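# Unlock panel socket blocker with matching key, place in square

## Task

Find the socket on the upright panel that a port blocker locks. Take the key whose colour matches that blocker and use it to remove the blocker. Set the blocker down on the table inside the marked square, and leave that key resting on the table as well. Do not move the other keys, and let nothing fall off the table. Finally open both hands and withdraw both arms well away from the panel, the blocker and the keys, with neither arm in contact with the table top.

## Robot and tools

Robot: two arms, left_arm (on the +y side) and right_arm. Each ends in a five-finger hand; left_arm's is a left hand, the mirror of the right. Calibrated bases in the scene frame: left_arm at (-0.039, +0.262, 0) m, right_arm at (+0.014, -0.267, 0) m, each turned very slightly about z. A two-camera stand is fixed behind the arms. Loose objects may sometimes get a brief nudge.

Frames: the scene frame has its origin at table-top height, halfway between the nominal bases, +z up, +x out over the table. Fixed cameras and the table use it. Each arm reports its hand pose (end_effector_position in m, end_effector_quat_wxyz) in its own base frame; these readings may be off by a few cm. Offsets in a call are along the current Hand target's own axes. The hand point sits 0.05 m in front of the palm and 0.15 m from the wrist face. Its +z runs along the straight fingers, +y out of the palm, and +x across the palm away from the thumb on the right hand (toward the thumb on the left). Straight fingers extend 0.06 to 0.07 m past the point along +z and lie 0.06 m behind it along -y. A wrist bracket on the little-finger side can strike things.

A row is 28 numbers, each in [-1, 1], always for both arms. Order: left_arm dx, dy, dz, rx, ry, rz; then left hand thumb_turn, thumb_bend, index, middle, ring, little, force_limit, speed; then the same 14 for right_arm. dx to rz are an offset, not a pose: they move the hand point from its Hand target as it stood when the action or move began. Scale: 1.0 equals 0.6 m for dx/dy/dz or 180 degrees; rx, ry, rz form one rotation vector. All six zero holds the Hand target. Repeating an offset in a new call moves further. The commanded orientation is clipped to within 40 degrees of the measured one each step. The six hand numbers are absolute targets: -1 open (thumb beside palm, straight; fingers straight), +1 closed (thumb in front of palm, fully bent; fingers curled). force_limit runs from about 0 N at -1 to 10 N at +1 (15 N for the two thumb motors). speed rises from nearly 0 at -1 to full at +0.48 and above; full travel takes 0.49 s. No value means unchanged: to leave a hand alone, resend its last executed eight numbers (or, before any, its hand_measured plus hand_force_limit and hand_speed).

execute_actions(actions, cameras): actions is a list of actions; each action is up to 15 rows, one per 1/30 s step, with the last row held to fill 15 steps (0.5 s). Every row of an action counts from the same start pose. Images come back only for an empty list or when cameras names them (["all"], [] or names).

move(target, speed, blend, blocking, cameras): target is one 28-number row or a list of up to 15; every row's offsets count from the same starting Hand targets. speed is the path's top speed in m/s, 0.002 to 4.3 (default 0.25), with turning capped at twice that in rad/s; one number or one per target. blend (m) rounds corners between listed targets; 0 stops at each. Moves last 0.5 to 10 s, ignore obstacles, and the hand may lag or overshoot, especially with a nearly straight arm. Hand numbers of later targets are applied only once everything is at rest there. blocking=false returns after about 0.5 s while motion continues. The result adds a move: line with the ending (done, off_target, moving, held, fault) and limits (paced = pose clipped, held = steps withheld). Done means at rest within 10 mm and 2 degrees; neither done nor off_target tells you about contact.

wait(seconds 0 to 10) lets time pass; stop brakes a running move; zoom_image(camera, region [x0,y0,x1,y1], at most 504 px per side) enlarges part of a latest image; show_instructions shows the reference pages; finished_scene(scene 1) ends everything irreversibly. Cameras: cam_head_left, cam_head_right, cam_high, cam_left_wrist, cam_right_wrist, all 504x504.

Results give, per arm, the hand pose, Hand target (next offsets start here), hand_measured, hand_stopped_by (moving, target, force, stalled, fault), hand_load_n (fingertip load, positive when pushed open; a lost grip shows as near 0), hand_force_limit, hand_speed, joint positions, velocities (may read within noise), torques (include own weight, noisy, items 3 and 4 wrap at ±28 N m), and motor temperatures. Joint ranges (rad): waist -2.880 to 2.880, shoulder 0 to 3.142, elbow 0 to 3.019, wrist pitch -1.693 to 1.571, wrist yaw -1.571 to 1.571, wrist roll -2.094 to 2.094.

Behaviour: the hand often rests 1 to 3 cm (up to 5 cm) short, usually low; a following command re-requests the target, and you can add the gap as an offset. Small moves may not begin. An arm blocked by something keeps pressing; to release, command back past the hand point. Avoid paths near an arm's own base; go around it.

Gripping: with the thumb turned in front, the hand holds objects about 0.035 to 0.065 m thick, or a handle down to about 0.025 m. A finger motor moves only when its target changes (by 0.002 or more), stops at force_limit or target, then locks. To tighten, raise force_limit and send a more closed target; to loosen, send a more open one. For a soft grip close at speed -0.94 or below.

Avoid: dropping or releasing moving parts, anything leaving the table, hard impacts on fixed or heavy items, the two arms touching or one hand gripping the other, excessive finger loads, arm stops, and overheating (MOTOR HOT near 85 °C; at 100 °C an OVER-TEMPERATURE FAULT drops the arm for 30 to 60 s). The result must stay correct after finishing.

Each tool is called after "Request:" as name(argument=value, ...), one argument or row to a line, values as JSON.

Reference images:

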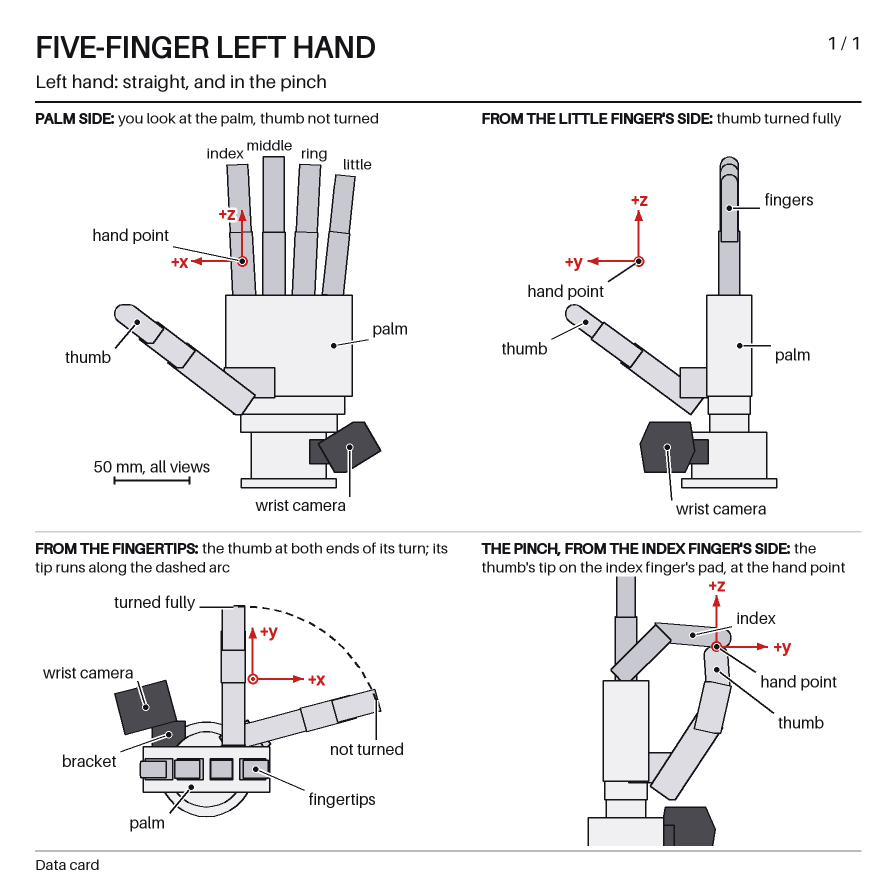

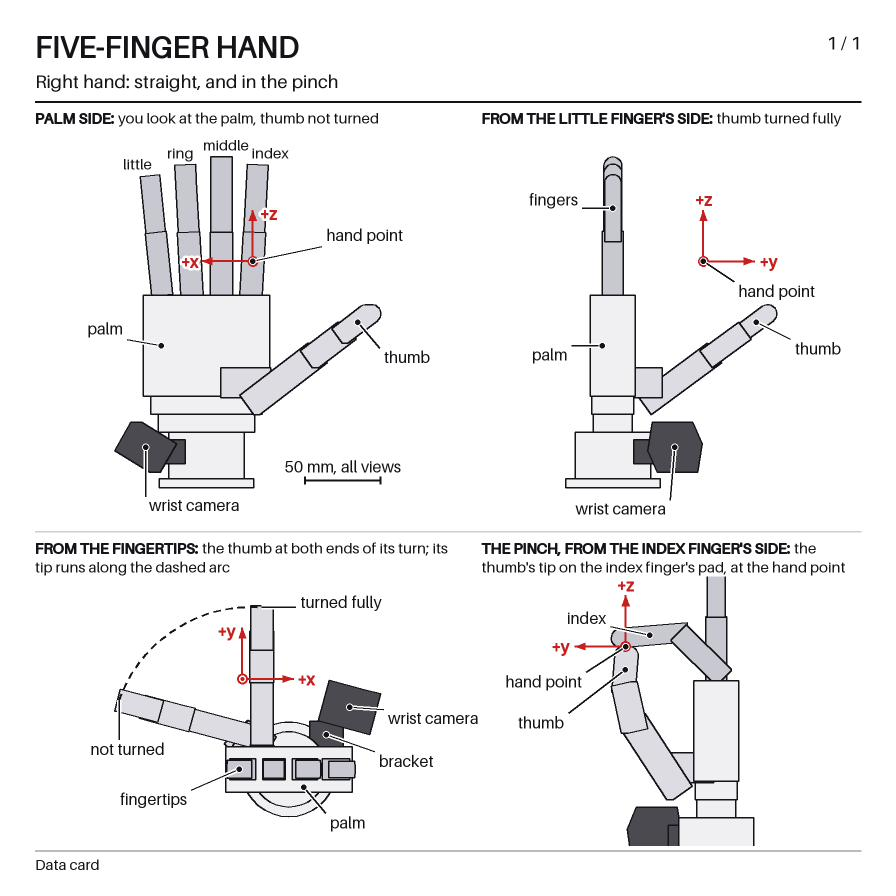

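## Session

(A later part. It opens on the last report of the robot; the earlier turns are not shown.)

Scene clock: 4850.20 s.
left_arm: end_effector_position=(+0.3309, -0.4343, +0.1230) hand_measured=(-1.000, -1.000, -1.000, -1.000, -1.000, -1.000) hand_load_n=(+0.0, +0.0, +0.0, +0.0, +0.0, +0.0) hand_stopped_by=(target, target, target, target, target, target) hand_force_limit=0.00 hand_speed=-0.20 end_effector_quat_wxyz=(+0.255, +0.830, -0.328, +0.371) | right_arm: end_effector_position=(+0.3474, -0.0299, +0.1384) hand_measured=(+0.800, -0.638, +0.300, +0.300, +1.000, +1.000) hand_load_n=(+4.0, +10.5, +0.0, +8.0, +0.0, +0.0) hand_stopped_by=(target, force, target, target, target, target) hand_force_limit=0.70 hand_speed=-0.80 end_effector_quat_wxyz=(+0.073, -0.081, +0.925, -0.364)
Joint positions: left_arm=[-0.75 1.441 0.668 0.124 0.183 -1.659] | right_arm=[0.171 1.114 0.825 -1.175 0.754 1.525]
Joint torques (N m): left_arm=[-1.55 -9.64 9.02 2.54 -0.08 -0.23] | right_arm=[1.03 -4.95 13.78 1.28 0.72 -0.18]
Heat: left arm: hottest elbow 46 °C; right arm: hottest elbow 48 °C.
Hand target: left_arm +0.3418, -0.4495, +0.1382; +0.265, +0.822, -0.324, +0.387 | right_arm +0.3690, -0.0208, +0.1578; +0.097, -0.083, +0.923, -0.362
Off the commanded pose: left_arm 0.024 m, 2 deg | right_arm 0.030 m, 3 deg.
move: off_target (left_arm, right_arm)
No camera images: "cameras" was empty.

Request:
move(
  target=[0,0,0,0,0,0,-1,-1,-1,-1,-1,-1,0,-0.2,-0.000805,0.001913,-0.001687,-0.000174,-0.001002,-0.001051,0.8,-0.4,0.3,0.3,1,1,0.7,-0.8],
  speed=0.01,
  cameras=["cam_right_wrist","cam_left_wrist"],
)

Request:
zoom_image(
  camera="cam_right_wrist",
  region=[248, 338, 274, 364],
)

Request:
zoom_image(
  camera="cam_left_wrist",
  region=[220, 300, 248, 328],
)

Scene clock: 4857.80 s.
left_arm: end_effector_position=(+0.3309, -0.4343, +0.1230) hand_measured=(-1.000, -1.000, -1.000, -1.000, -1.000, -1.000) hand_load_n=(+0.0, +0.0, +0.0, +0.0, +0.0, +0.0) hand_stopped_by=(target, target, target, target, target, target) hand_force_limit=0.00 hand_speed=-0.20 end_effector_quat_wxyz=(+0.255, +0.830, -0.328, +0.371) | right_arm: end_effector_position=(+0.3475, -0.0285, +0.1384) hand_measured=(+0.800, -0.638, +0.300, +0.300, +1.000, +1.000) hand_load_n=(+4.0, +10.5, +0.0, +8.0, +0.0, +0.0) hand_stopped_by=(target, force, target, target, target, target) hand_force_limit=0.70 hand_speed=-0.80 end_effector_quat_wxyz=(+0.073, -0.083, +0.925, -0.364)
Joint positions: left_arm=[-0.75 1.441 0.668 0.124 0.183 -1.659] | right_arm=[0.175 1.114 0.825 -1.175 0.754 1.524]
Joint torques (N m): left_arm=[-1.61 -9.52 9.05 2.5 -0.07 -0.22] | right_arm=[1.2 -4.78 13.86 1.24 0.67 -0.2]
Heat: left arm: hottest elbow 46 °C; right arm: hottest elbow 48 °C.
Hand target: left_arm +0.3418, -0.4495, +0.1382; +0.265, +0.822, -0.324, +0.387 | right_arm +0.3692, -0.0191, +0.1578; +0.098, -0.086, +0.923, -0.362
Off the commanded pose: left_arm 0.024 m, 2 deg | right_arm 0.030 m, 3 deg.
move: off_target (left_arm, right_arm)
Images, in order (width x height): cam_left_wrist 504x504, cam_right_wrist 504x504.

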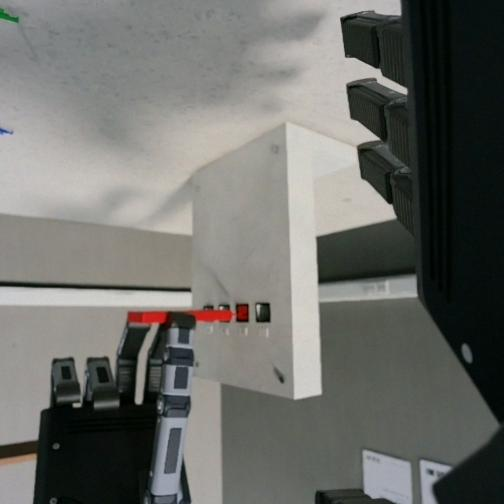

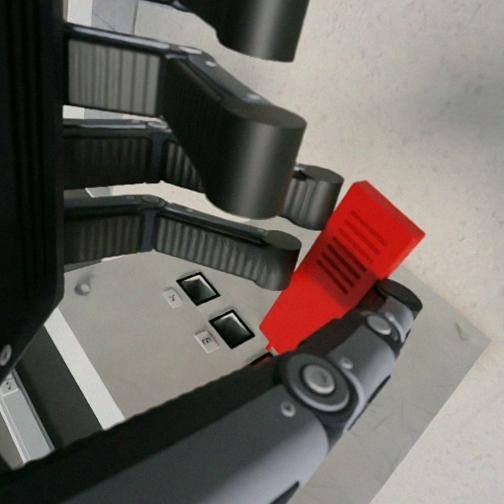

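Scaled by 19.385 from the camera's 504x504 image, which has a finer 720x720 frame.

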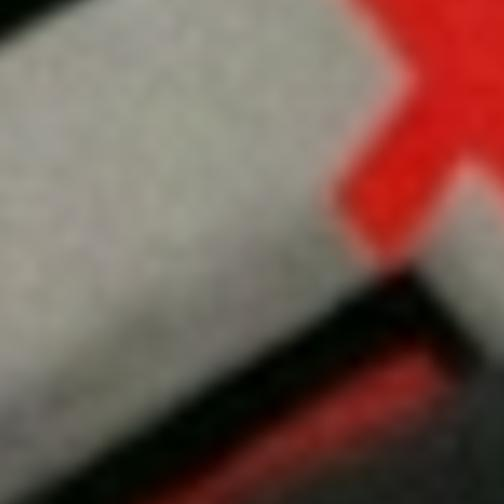

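Scaled by 18.000 from the camera's 504x504 image, which has a finer 720x720 frame.

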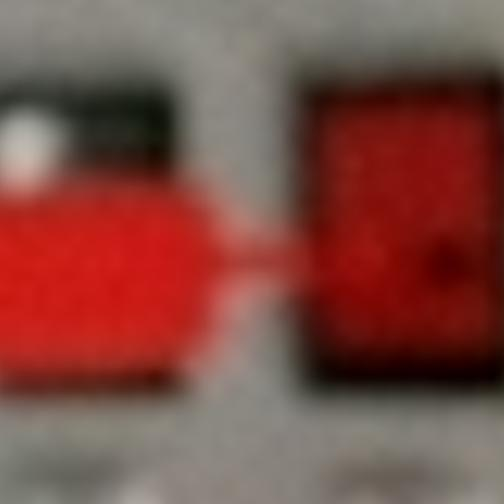

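Request:
move(
  target=[0,0,0,0,0,0,-1,-1,-1,-1,-1,-1,0,-0.2,-0.000822,0.00191,-0.001684,-0.000174,-0.001003,-0.001052,0.8,-0.4,0.3,0.3,1,1,0.7,-0.8],
  speed=0.01,
  cameras=["cam_right_wrist","cam_left_wrist"],
)

Request:
zoom_image(
  camera="cam_right_wrist",
  region=[248, 338, 274, 364],
)

Request:
zoom_image(
  camera="cam_left_wrist",
  region=[220, 300, 248, 328],
)

Scene clock: 4875.33 s.
left_arm: end_effector_position=(+0.3309, -0.4343, +0.1230) hand_measured=(-1.000, -1.000, -1.000, -1.000, -1.000, -1.000) hand_load_n=(+0.0, +0.0, +0.0, +0.0, +0.0, +0.0) hand_stopped_by=(target, target, target, target, target, target) hand_force_limit=0.00 hand_speed=-0.20 end_effector_quat_wxyz=(+0.255, +0.830, -0.328, +0.371) | right_arm: end_effector_position=(+0.3476, -0.0271, +0.1384) hand_measured=(+0.800, -0.638, +0.300, +0.300, +1.000, +1.000) hand_load_n=(+4.0, +10.0, +0.0, +8.0, +0.0, +0.5) hand_stopped_by=(target, force, target, target, target, target) hand_force_limit=0.70 hand_speed=-0.80 end_effector_quat_wxyz=(+0.074, -0.085, +0.925, -0.364)
Joint positions: left_arm=[-0.75 1.441 0.668 0.124 0.183 -1.659] | right_arm=[0.179 1.114 0.825 -1.175 0.754 1.524]
Joint torques (N m): left_arm=[-1.61 -9.58 9.03 2.52 -0.07 -0.23] | right_arm=[1.44 -4.19 13.65 1.25 0.76 -0.25]
Heat: left arm: hottest elbow 46 °C; right arm: hottest elbow 48 °C.
Hand target: left_arm +0.3418, -0.4495, +0.1382; +0.265, +0.822, -0.324, +0.387 | right_arm +0.3693, -0.0176, +0.1578; +0.099, -0.088, +0.923, -0.362
Off the commanded pose: left_arm 0.024 m, 2 deg | right_arm 0.031 m, 3 deg.
move: off_target (left_arm, right_arm)
Images, in order (width x height): cam_left_wrist 504x504, cam_right_wrist 504x504.

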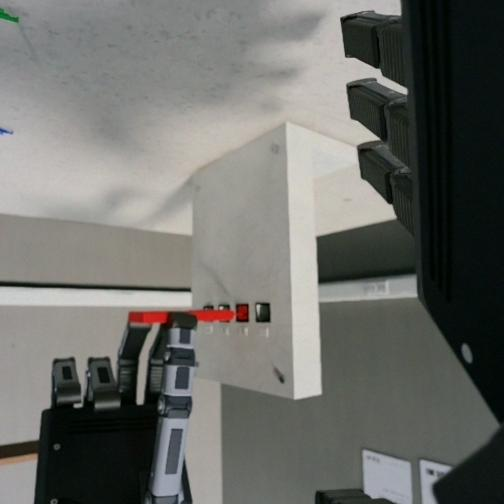

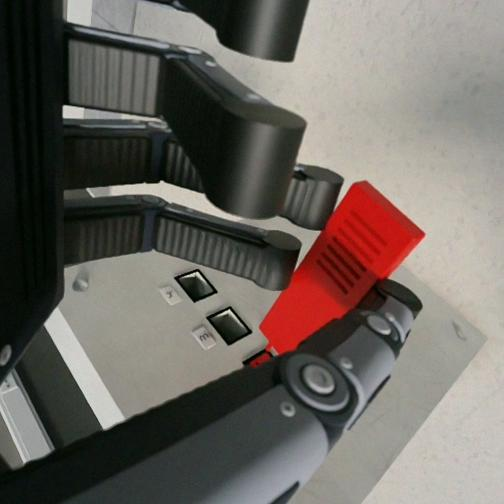

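Scaled by 19.385 from the camera's 504x504 image, which has a finer 720x720 frame.

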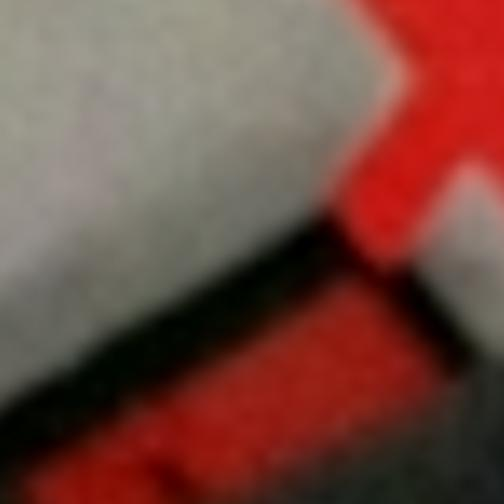

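Scaled by 18.000 from the camera's 504x504 image, which has a finer 720x720 frame.

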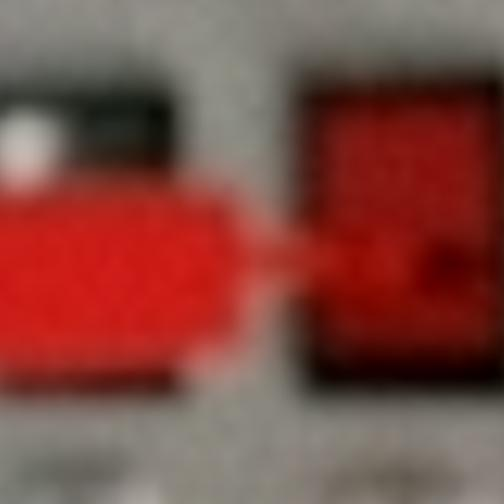

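Request:
move(
  target=[0,0,0,0,0,0,-1,-1,-1,-1,-1,-1,0,-0.2,0.00613,-0.014101,0.012446,0.001288,0.007421,0.007785,0.8,-0.4,0.3,0.3,1,1,0.7,-0.8],
  speed=0.015,
  cameras=["cam_right_wrist","cam_left_wrist"],
)

Request:
zoom_image(
  camera="cam_right_wrist",
  region=[248, 338, 274, 364],
)

Request:
zoom_image(
  camera="cam_left_wrist",
  region=[220, 300, 248, 328],
)

Scene clock: 4894.47 s.
left_arm: end_effector_position=(+0.3309, -0.4343, +0.1230) hand_measured=(-1.000, -1.000, -1.000, -1.000, -1.000, -1.000) hand_load_n=(+0.0, +0.0, +0.0, +0.0, +0.0, +0.0) hand_stopped_by=(target, target, target, target, target, target) hand_force_limit=0.00 hand_speed=-0.20 end_effector_quat_wxyz=(+0.255, +0.830, -0.328, +0.371) | right_arm: end_effector_position=(+0.3476, -0.0273, +0.1383) hand_measured=(+0.800, -0.638, +0.300, +0.300, +1.000, +1.000) hand_load_n=(+4.0, +10.5, +0.0, +8.0, +0.0, +0.0) hand_stopped_by=(target, force, target, target, target, target) hand_force_limit=0.70 hand_speed=-0.80 end_effector_quat_wxyz=(+0.074, -0.085, +0.925, -0.364)
Joint positions: left_arm=[-0.75 1.441 0.668 0.124 0.183 -1.659] | right_arm=[0.178 1.114 0.825 -1.175 0.754 1.523]
Joint torques (N m): left_arm=[-1.55 -9.64 9.02 2.5 -0.08 -0.23] | right_arm=[-0.91 -4.54 13.97 0.85 0.78 -0.15]
Heat: left arm: hottest elbow 46 °C; right arm: hottest elbow 48 °C.
Hand target: left_arm +0.3418, -0.4495, +0.1382; +0.265, +0.822, -0.324, +0.387 | right_arm +0.3683, -0.0295, +0.1578; +0.093, -0.072, +0.924, -0.363
Off the commanded pose: left_arm 0.024 m, 2 deg | right_arm 0.029 m, 3 deg.
move: off_target (left_arm, right_arm)
Images, in order (width x height): cam_left_wrist 504x504, cam_right_wrist 504x504.

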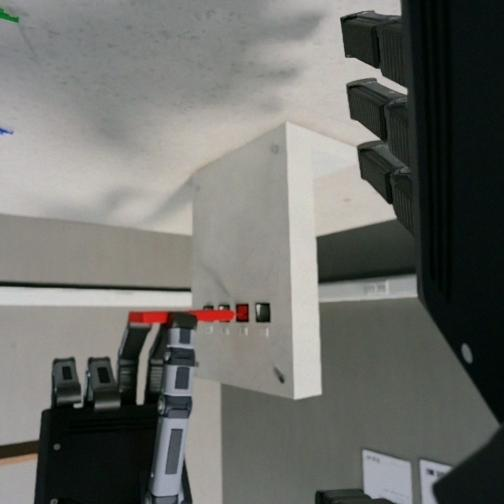

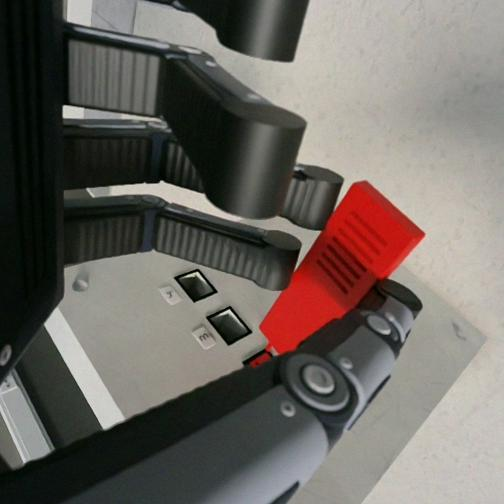

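Scaled by 19.385 from the camera's 504x504 image, which has a finer 720x720 frame.

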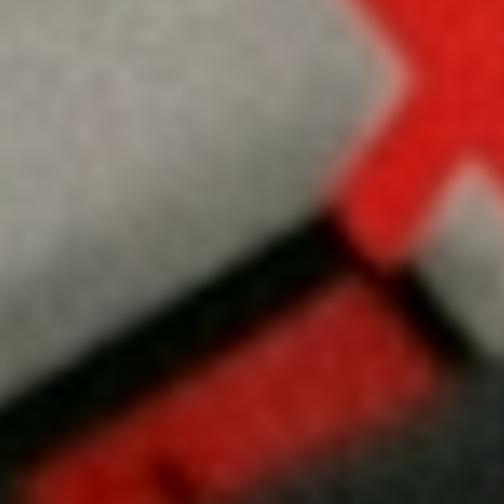

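Scaled by 18.000 from the camera's 504x504 image, which has a finer 720x720 frame.

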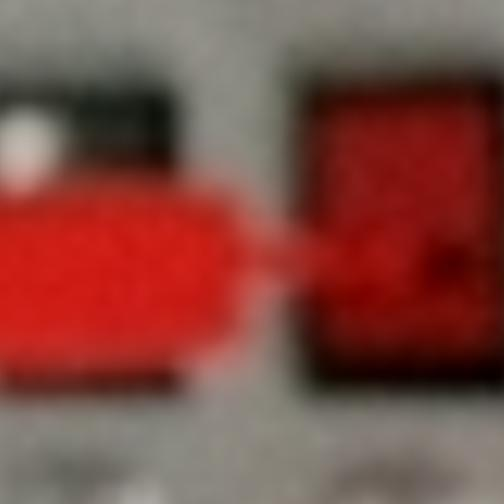

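Request:
move(
  target=[0,0,0,0,0,0,-1,-1,-1,-1,-1,-1,0,-0.2,-0.003645,-0.001725,0.002248,0.000133,0.000762,0.0008,0.8,-0.4,0.3,0.3,1,1,0.7,-0.8],
  speed=0.01,
  cameras=["cam_right_wrist","cam_left_wrist"],
)

Request:
zoom_image(
  camera="cam_right_wrist",
  region=[248, 338, 274, 364],
)

Request:
zoom_image(
  camera="cam_left_wrist",
  region=[220, 300, 248, 328],
)

Scene clock: 4901.33 s.
left_arm: end_effector_position=(+0.3309, -0.4343, +0.1230) hand_measured=(-1.000, -1.000, -1.000, -1.000, -1.000, -1.000) hand_load_n=(+0.0, +0.0, +0.0, +0.5, +0.5, +0.0) hand_stopped_by=(target, target, target, target, target, target) hand_force_limit=0.00 hand_speed=-0.20 end_effector_quat_wxyz=(+0.255, +0.830, -0.328, +0.371) | right_arm: end_effector_position=(+0.3499, -0.0282, +0.1386) hand_measured=(+0.800, -0.638, +0.300, +0.300, +1.000, +1.000) hand_load_n=(+4.0, +10.5, +0.0, +8.0, +0.0, +0.0) hand_stopped_by=(target, force, target, target, target, target) hand_force_limit=0.70 hand_speed=-0.80 end_effector_quat_wxyz=(+0.073, -0.083, +0.925, -0.364)
Joint positions: left_arm=[-0.75 1.441 0.668 0.124 0.183 -1.659] | right_arm=[0.175 1.121 0.831 -1.173 0.754 1.523]
Joint torques (N m): left_arm=[-1.61 -9.58 9.05 2.52 -0.08 -0.23] | right_arm=[-1.08 -4.54 13.83 1.1 0.73 -0.15]
Heat: left arm: hottest elbow 46 °C; right arm: hottest elbow 48 °C.
Hand target: left_arm +0.3418, -0.4495, +0.1382; +0.265, +0.822, -0.324, +0.387 | right_arm +0.3709, -0.0305, +0.1579; +0.092, -0.070, +0.924, -0.363
Off the commanded pose: left_arm 0.024 m, 2 deg | right_arm 0.028 m, 3 deg.
move: off_target (left_arm, right_arm)
Images, in order (width x height): cam_left_wrist 504x504, cam_right_wrist 504x504.

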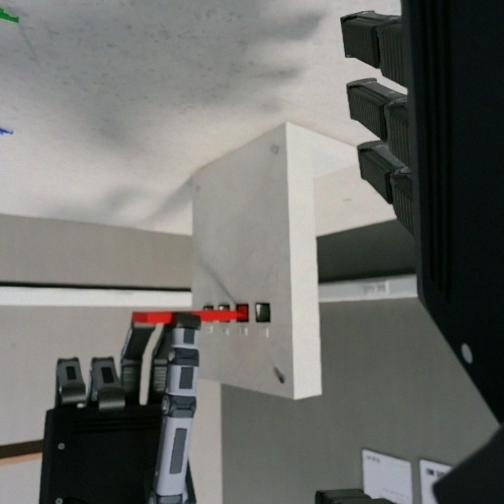

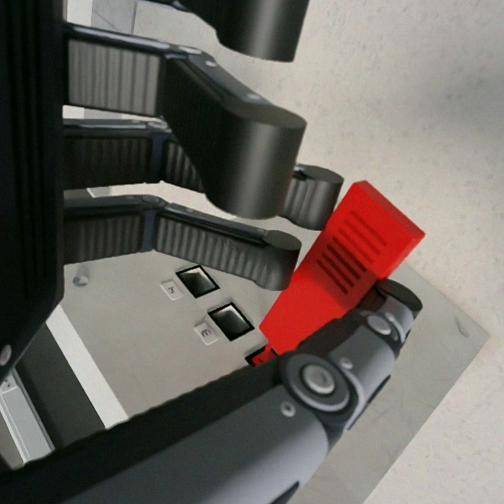

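Scaled by 19.385 from the camera's 504x504 image, which has a finer 720x720 frame.

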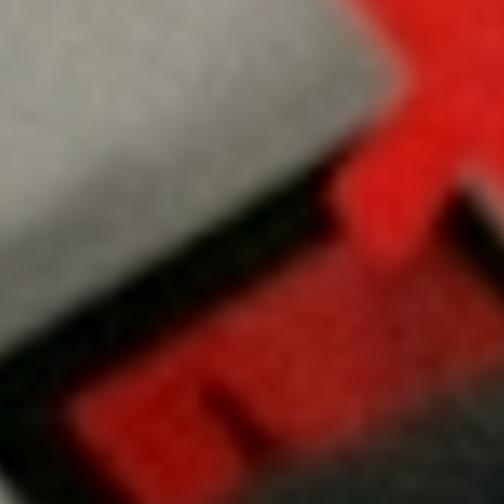

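Scaled by 18.000 from the camera's 504x504 image, which has a finer 720x720 frame.

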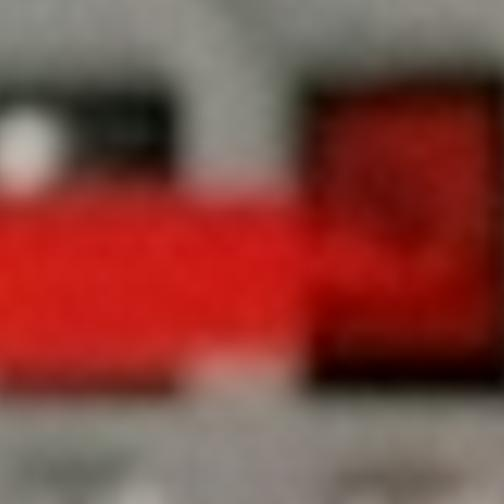

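Request:
zoom_image(
  camera="cam_left_wrist",
  region=[232, 304, 250, 322],
)

Request:
zoom_image(
  camera="cam_right_wrist",
  region=[250, 340, 270, 360],
)

Scaled by 28.000 from the camera's 504x504 image, which has a finer 720x720 frame.

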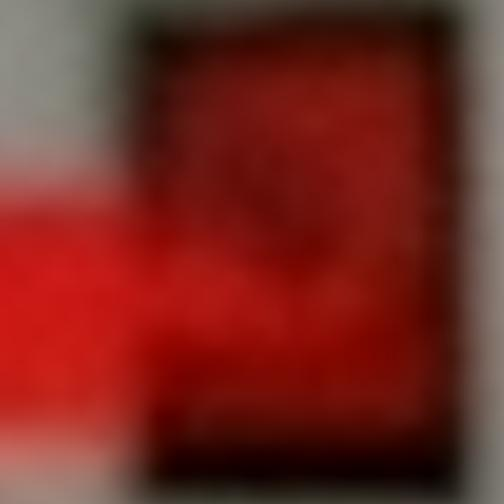

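Scaled by 25.200 from the camera's 504x504 image, which has a finer 720x720 frame.

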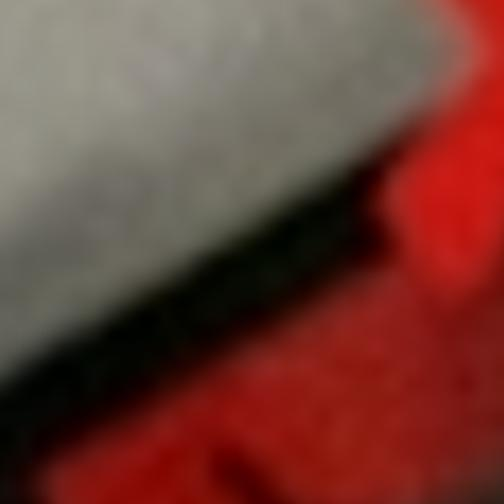

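Request:
move(
  target=[0,0,0,0,0,0,-1,-1,-1,-1,-1,-1,0,-0.2,-0.003152,-0.000337,0.001077,0,0,0,0.8,-0.4,0.3,0.3,1,1,0.7,-0.8],
  speed=0.01,
  cameras=["cam_right_wrist","cam_left_wrist"],
)

Request:
zoom_image(
  camera="cam_right_wrist",
  region=[248, 338, 274, 364],
)

Request:
zoom_image(
  camera="cam_left_wrist",
  region=[220, 300, 248, 328],
)

Scene clock: 4914.43 s.
left_arm: end_effector_position=(+0.3309, -0.4343, +0.1230) hand_measured=(-1.000, -1.000, -1.000, -1.000, -1.000, -1.000) hand_load_n=(+0.0, +0.0, +0.0, +0.0, +0.0, +0.0) hand_stopped_by=(target, target, target, target, target, target) hand_force_limit=0.00 hand_speed=-0.20 end_effector_quat_wxyz=(+0.255, +0.830, -0.328, +0.371) | right_arm: end_effector_position=(+0.3506, -0.0287, +0.1371) hand_measured=(+0.800, -0.638, +0.300, +0.300, +1.000, +1.000) hand_load_n=(+4.0, +10.5, +0.0, +8.0, +0.0, +0.0) hand_stopped_by=(target, force, target, target, target, target) hand_force_limit=0.70 hand_speed=-0.80 end_effector_quat_wxyz=(+0.072, -0.083, +0.925, -0.364)
Joint positions: left_arm=[-0.75 1.441 0.668 0.124 0.183 -1.659] | right_arm=[0.173 1.126 0.831 -1.17 0.754 1.523]
Joint torques (N m): left_arm=[-1.55 -9.58 9.03 2.51 -0.08 -0.22] | right_arm=[-1.38 -4.95 14.19 1.21 0.71 -0.2]
Motor temperatures (°C): left_arm=[24 27 46 23 24 21] | right_arm=[22 24 49 24 27 22]
Heat: left arm: hottest elbow 46 °C; right arm: hottest elbow 49 °C.
Hand target: left_arm +0.3418, -0.4495, +0.1382; +0.265, +0.822, -0.324, +0.387 | right_arm +0.3728, -0.0308, +0.1578; +0.092, -0.070, +0.924, -0.363
Off the commanded pose: left_arm 0.024 m, 2 deg | right_arm 0.030 m, 3 deg.
move: off_target (left_arm, right_arm)
Images, in order (width x height): cam_left_wrist 504x504, cam_right_wrist 504x504.

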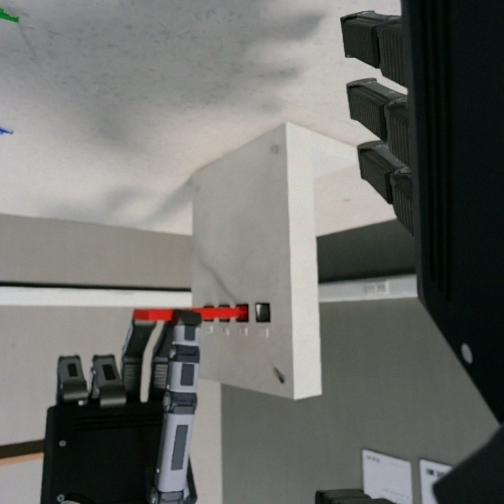

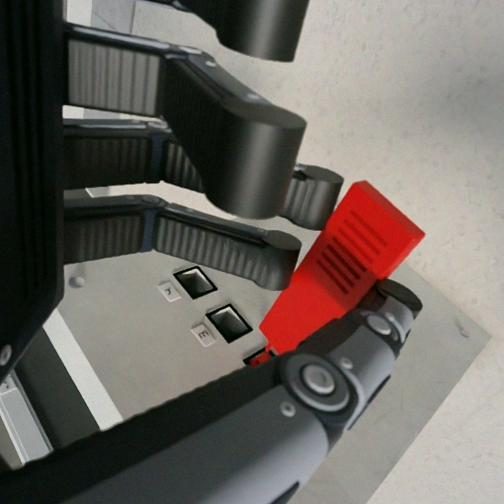

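Scaled by 19.385 from the camera's 504x504 image, which has a finer 720x720 frame.

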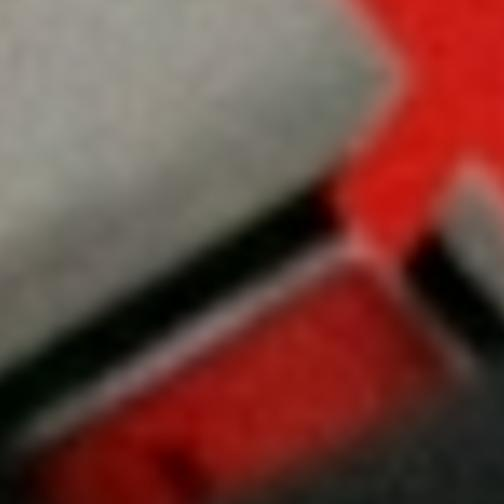

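Scaled by 18.000 from the camera's 504x504 image, which has a finer 720x720 frame.

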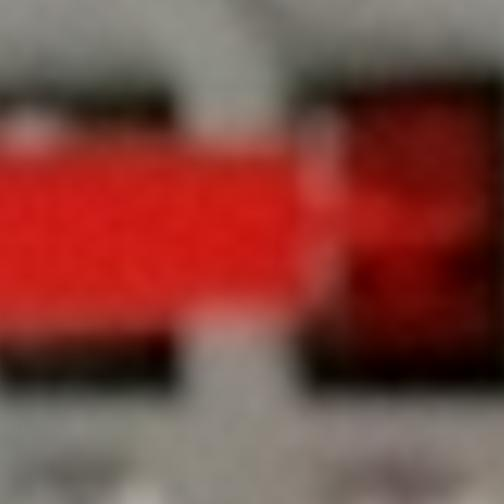

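Request:
move(
  target=[
    [0,0,0,0,0,0,-1,-1,-1,-1,-1,-1,0,-0.2,0.005188,0.000841,-0.000622,-0.000937,0.00347,-0.003141,0.8,-0.4,0.3,0.3,1,1,0.7,-0.8],
    [0,0,0,0,0,0,-1,-1,-1,-1,-1,-1,0,-0.2,0.001352,-0.001885,-0.002479,-0.000624,0.002313,-0.002094,0.8,-0.4,0.3,0.3,1,1,0.7,-0.8],
  ],
  speed=0.015,
  cameras=["cam_right_wrist","cam_left_wrist"],
)

Request:
zoom_image(
  camera="cam_right_wrist",
  region=[248, 338, 274, 364],
)

Request:
zoom_image(
  camera="cam_left_wrist",
  region=[220, 300, 248, 328],
)

Scene clock: 4931.50 s.
left_arm: end_effector_position=(+0.3309, -0.4343, +0.1230) hand_measured=(-1.000, -1.000, -1.000, -1.000, -1.000, -1.000) hand_load_n=(+0.0, +0.0, +0.0, +0.0, +0.0, +0.0) hand_stopped_by=(target, target, target, target, target, target) hand_force_limit=0.00 hand_speed=-0.20 end_effector_quat_wxyz=(+0.255, +0.830, -0.328, +0.371) | right_arm: end_effector_position=(+0.3515, -0.0290, +0.1384) hand_measured=(+0.800, -0.638, +0.300, +0.300, +1.000, +1.000) hand_load_n=(+4.0, +10.5, +0.0, +7.5, +0.0, +0.0) hand_stopped_by=(target, force, target, target, target, target) hand_force_limit=0.70 hand_speed=-0.80 end_effector_quat_wxyz=(+0.070, -0.086, +0.925, -0.364)
Joint positions: left_arm=[-0.75 1.441 0.668 0.124 0.183 -1.659] | right_arm=[0.171 1.128 0.836 -1.173 0.754 1.515]
Joint torques (N m): left_arm=[-1.61 -9.52 9.05 2.51 -0.06 -0.23] | right_arm=[-1.55 -4.84 14.19 0.51 0.67 -0.13]
Heat: left arm: hottest elbow 46 °C; right arm: hottest elbow 49 °C.
Hand target: left_arm +0.3418, -0.4495, +0.1382; +0.265, +0.822, -0.324, +0.387 | right_arm +0.3718, -0.0309, +0.1594; +0.088, -0.072, +0.925, -0.363
Off the commanded pose: left_arm 0.024 m, 2 deg | right_arm 0.029 m, 3 deg.
move: off_target (left_arm, right_arm)
Images, in order (width x height): cam_left_wrist 504x504, cam_right_wrist 504x504.

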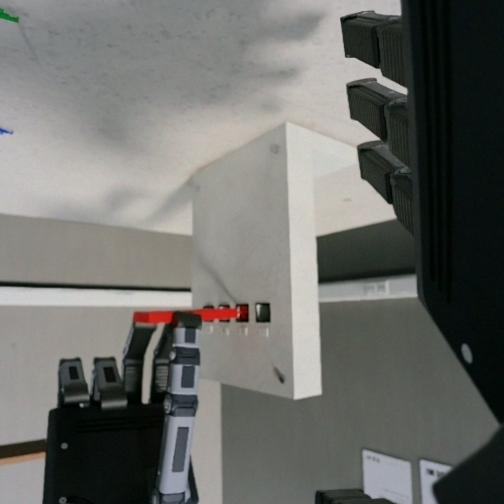

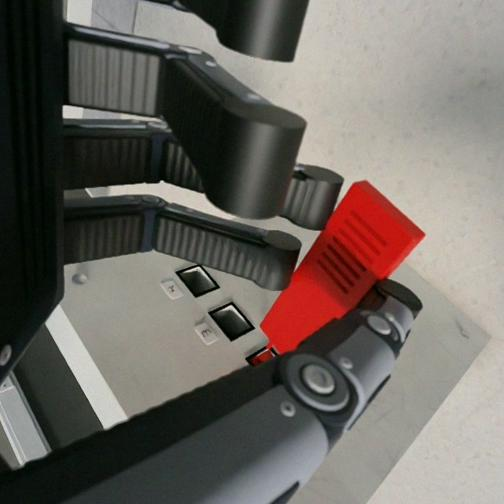

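Scaled by 19.385 from the camera's 504x504 image, which has a finer 720x720 frame.

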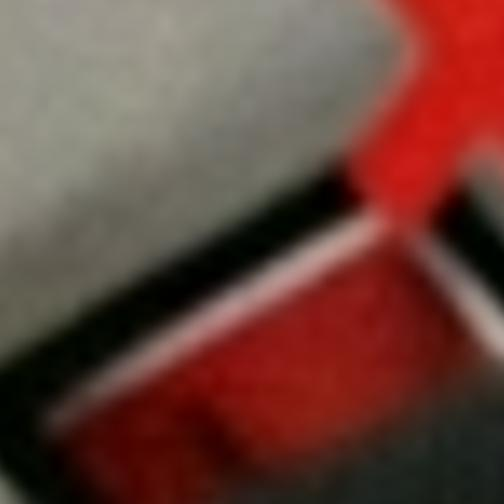

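Scaled by 18.000 from the camera's 504x504 image, which has a finer 720x720 frame.

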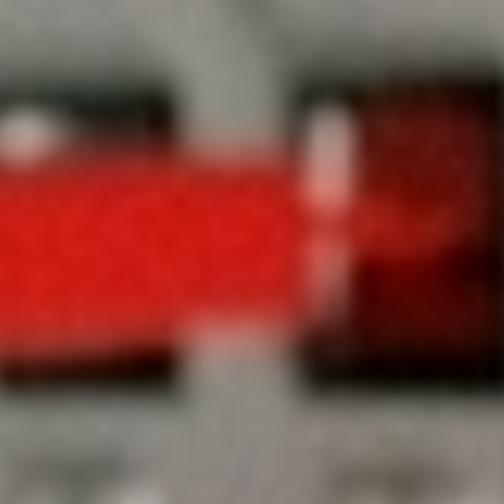

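Request:
move(
  target=[0,0,0,0,0,0,-1,-1,-1,-1,-1,-1,0,-0.2,0.0104,0.001755,-0.001177,-0.001882,0.006934,-0.006292,0.8,-0.4,0.3,0.3,1,1,0.7,-0.8],
  speed=0.015,
  cameras=["cam_right_wrist","cam_left_wrist"],
)

Request:
zoom_image(
  camera="cam_right_wrist",
  region=[244, 334, 274, 364],
)

Request:
zoom_image(
  camera="cam_left_wrist",
  region=[220, 300, 248, 328],
)

Scene clock: 4941.00 s.
left_arm: end_effector_position=(+0.3309, -0.4343, +0.1230) hand_measured=(-1.000, -1.000, -1.000, -1.000, -1.000, -1.000) hand_load_n=(+0.0, +0.0, +0.0, +0.0, +0.0, +0.0) hand_stopped_by=(target, target, target, target, target, target) hand_force_limit=0.00 hand_speed=-0.20 end_effector_quat_wxyz=(+0.255, +0.830, -0.328, +0.371) | right_arm: end_effector_position=(+0.3486, -0.0289, +0.1403) hand_measured=(+0.800, -0.638, +0.300, +0.300, +1.000, +1.000) hand_load_n=(+4.0, +10.0, +0.0, +8.0, +0.0, +0.0) hand_stopped_by=(target, force, target, target, target, target) hand_force_limit=0.70 hand_speed=-0.80 end_effector_quat_wxyz=(+0.061, -0.090, +0.925, -0.364)
Joint positions: left_arm=[-0.75 1.441 0.668 0.124 0.183 -1.659] | right_arm=[0.171 1.132 0.848 -1.2 0.751 1.515]
Joint torques (N m): left_arm=[-1.55 -9.76 9.06 2.48 -0.07 -0.23] | right_arm=[-0.62 -5.48 13.86 0.39 0.56 -0.11]
Heat: left arm: hottest elbow 46 °C; right arm: hottest elbow 49 °C.
Hand target: left_arm +0.3418, -0.4495, +0.1382; +0.265, +0.822, -0.324, +0.387 | right_arm +0.3655, -0.0309, +0.1585; +0.074, -0.077, +0.926, -0.362
Off the commanded pose: left_arm 0.024 m, 2 deg | right_arm 0.025 m, 2 deg.
move: off_target (left_arm, right_arm)
Images, in order (width x height): cam_left_wrist 504x504, cam_right_wrist 504x504.

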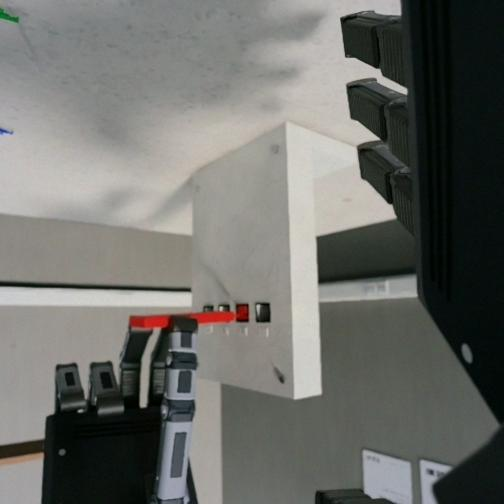

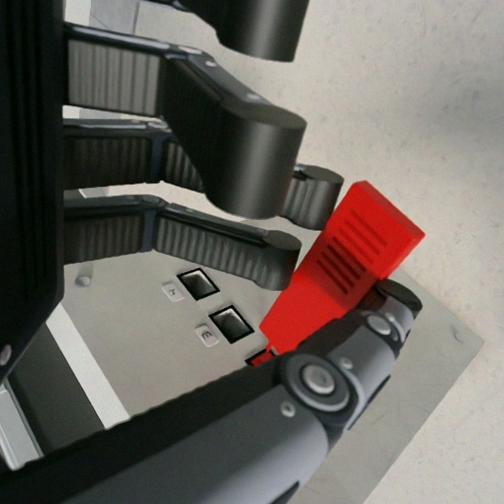

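Scaled by 16.800 from the camera's 504x504 image, which has a finer 720x720 frame.

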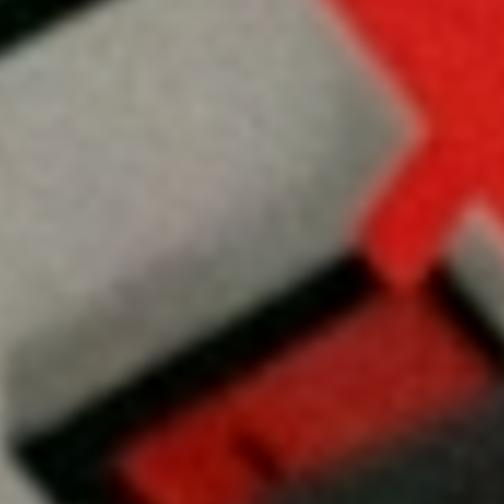

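Scaled by 18.000 from the camera's 504x504 image, which has a finer 720x720 frame.

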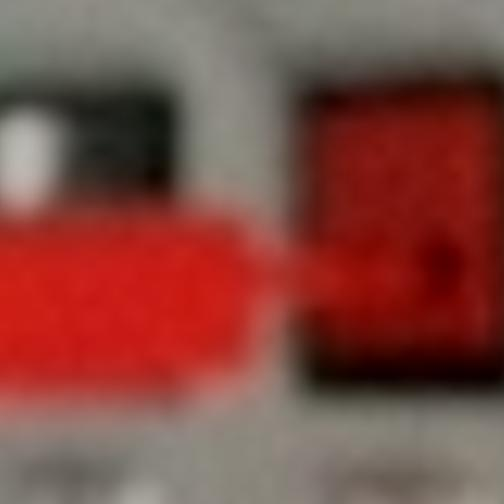

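Request:
move(
  target=[0,0,0,0,0,0,-1,-1,-1,-1,-1,-1,0,-0.2,-0.006722,0.000366,0.002403,0.001223,-0.003583,0.003223,0.8,-0.4,0.3,0.3,1,1,0.7,-0.8],
  speed=0.015,
  cameras=["cam_right_wrist","cam_left_wrist"],
)

Request:
zoom_image(
  camera="cam_right_wrist",
  region=[244, 334, 274, 364],
)

Request:
zoom_image(
  camera="cam_left_wrist",
  region=[220, 300, 248, 328],
)

Scene clock: 4967.77 s.
left_arm: end_effector_position=(+0.3309, -0.4343, +0.1230) hand_measured=(-1.000, -1.000, -1.000, -1.000, -1.000, -1.000) hand_load_n=(+0.0, +0.0, +0.0, +0.0, +0.0, +0.0) hand_stopped_by=(target, target, target, target, target, target) hand_force_limit=0.00 hand_speed=-0.20 end_effector_quat_wxyz=(+0.255, +0.830, -0.328, +0.371) | right_arm: end_effector_position=(+0.3494, -0.0287, +0.1398) hand_measured=(+0.800, -0.638, +0.300, +0.300, +1.000, +1.000) hand_load_n=(+4.5, +10.0, +0.0, +8.0, +0.0, +0.0) hand_stopped_by=(target, force, target, target, target, target) hand_force_limit=0.70 hand_speed=-0.80 end_effector_quat_wxyz=(+0.062, -0.089, +0.925, -0.363)
Joint positions: left_arm=[-0.75 1.441 0.668 0.124 0.183 -1.659] | right_arm=[0.171 1.134 0.848 -1.197 0.751 1.515]
Joint torques (N m): left_arm=[-1.61 -9.58 9.03 2.51 -0.08 -0.22] | right_arm=[-2.02 -4.66 13.42 1.01 0.7 -0.09]
Heat: left arm: hottest elbow 47 °C; right arm: hottest elbow 49 °C.
Hand target: left_arm +0.3418, -0.4495, +0.1382; +0.265, +0.822, -0.324, +0.387 | right_arm +0.3697, -0.0309, +0.1576; +0.081, -0.075, +0.925, -0.363
Off the commanded pose: left_arm 0.024 m, 2 deg | right_arm 0.027 m, 3 deg.
move: off_target (left_arm, right_arm)
Images, in order (width x height): cam_left_wrist 504x504, cam_right_wrist 504x504.

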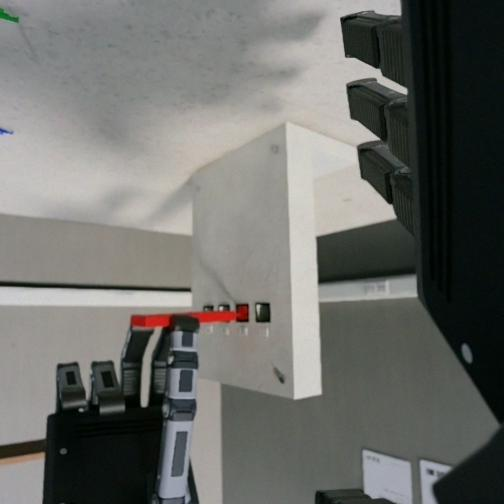

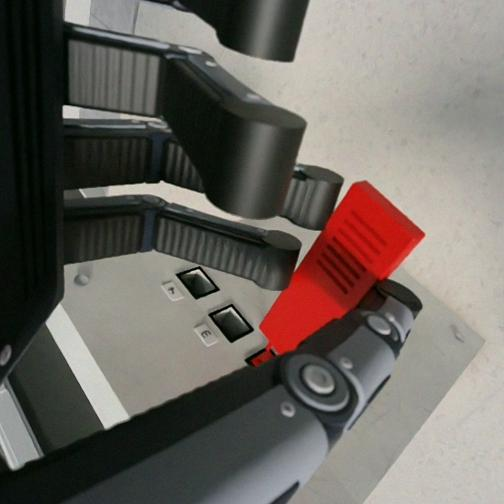

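Scaled by 16.800 from the camera's 504x504 image, which has a finer 720x720 frame.

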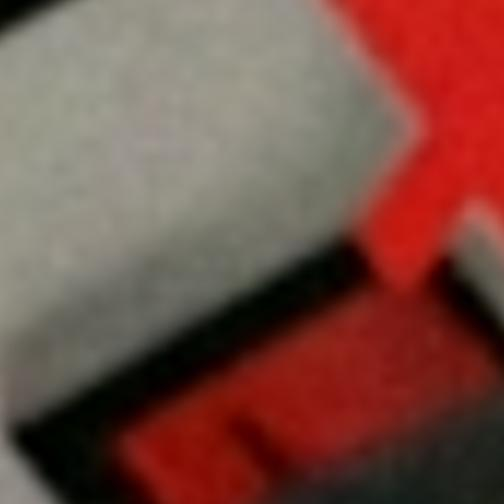

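Scaled by 18.000 from the camera's 504x504 image, which has a finer 720x720 frame.

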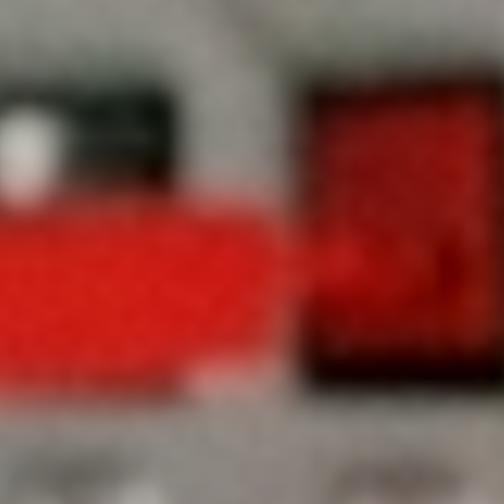

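Request:
zoom_image(
  camera="cam_left_wrist",
  region=[230, 302, 252, 324],
)

Request:
zoom_image(
  camera="cam_right_wrist",
  region=[250, 342, 272, 364],
)

Request:
zoom_image(
  camera="cam_left_wrist",
  region=[120, 290, 200, 340],
)

Scaled by 22.909 from the camera's 504x504 image, which has a finer 720x720 frame.

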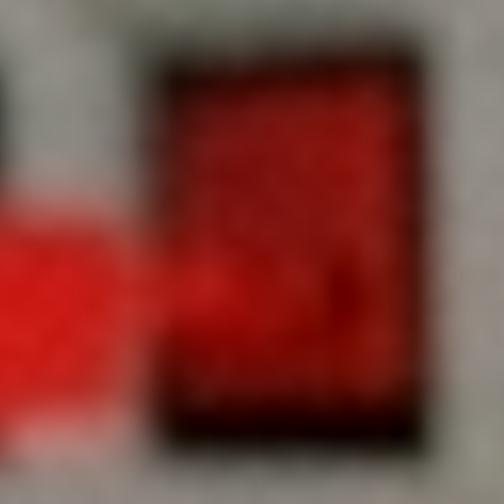

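Scaled by 22.909 from the camera's 504x504 image, which has a finer 720x720 frame.

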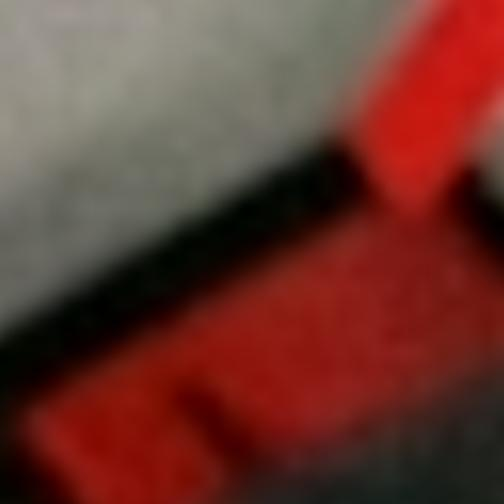

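Scaled by 6.300 from the camera's 504x504 image, which has a finer 720x720 frame.

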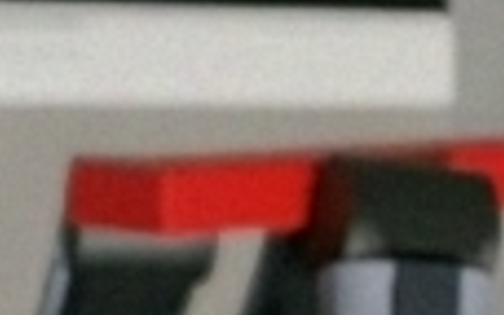

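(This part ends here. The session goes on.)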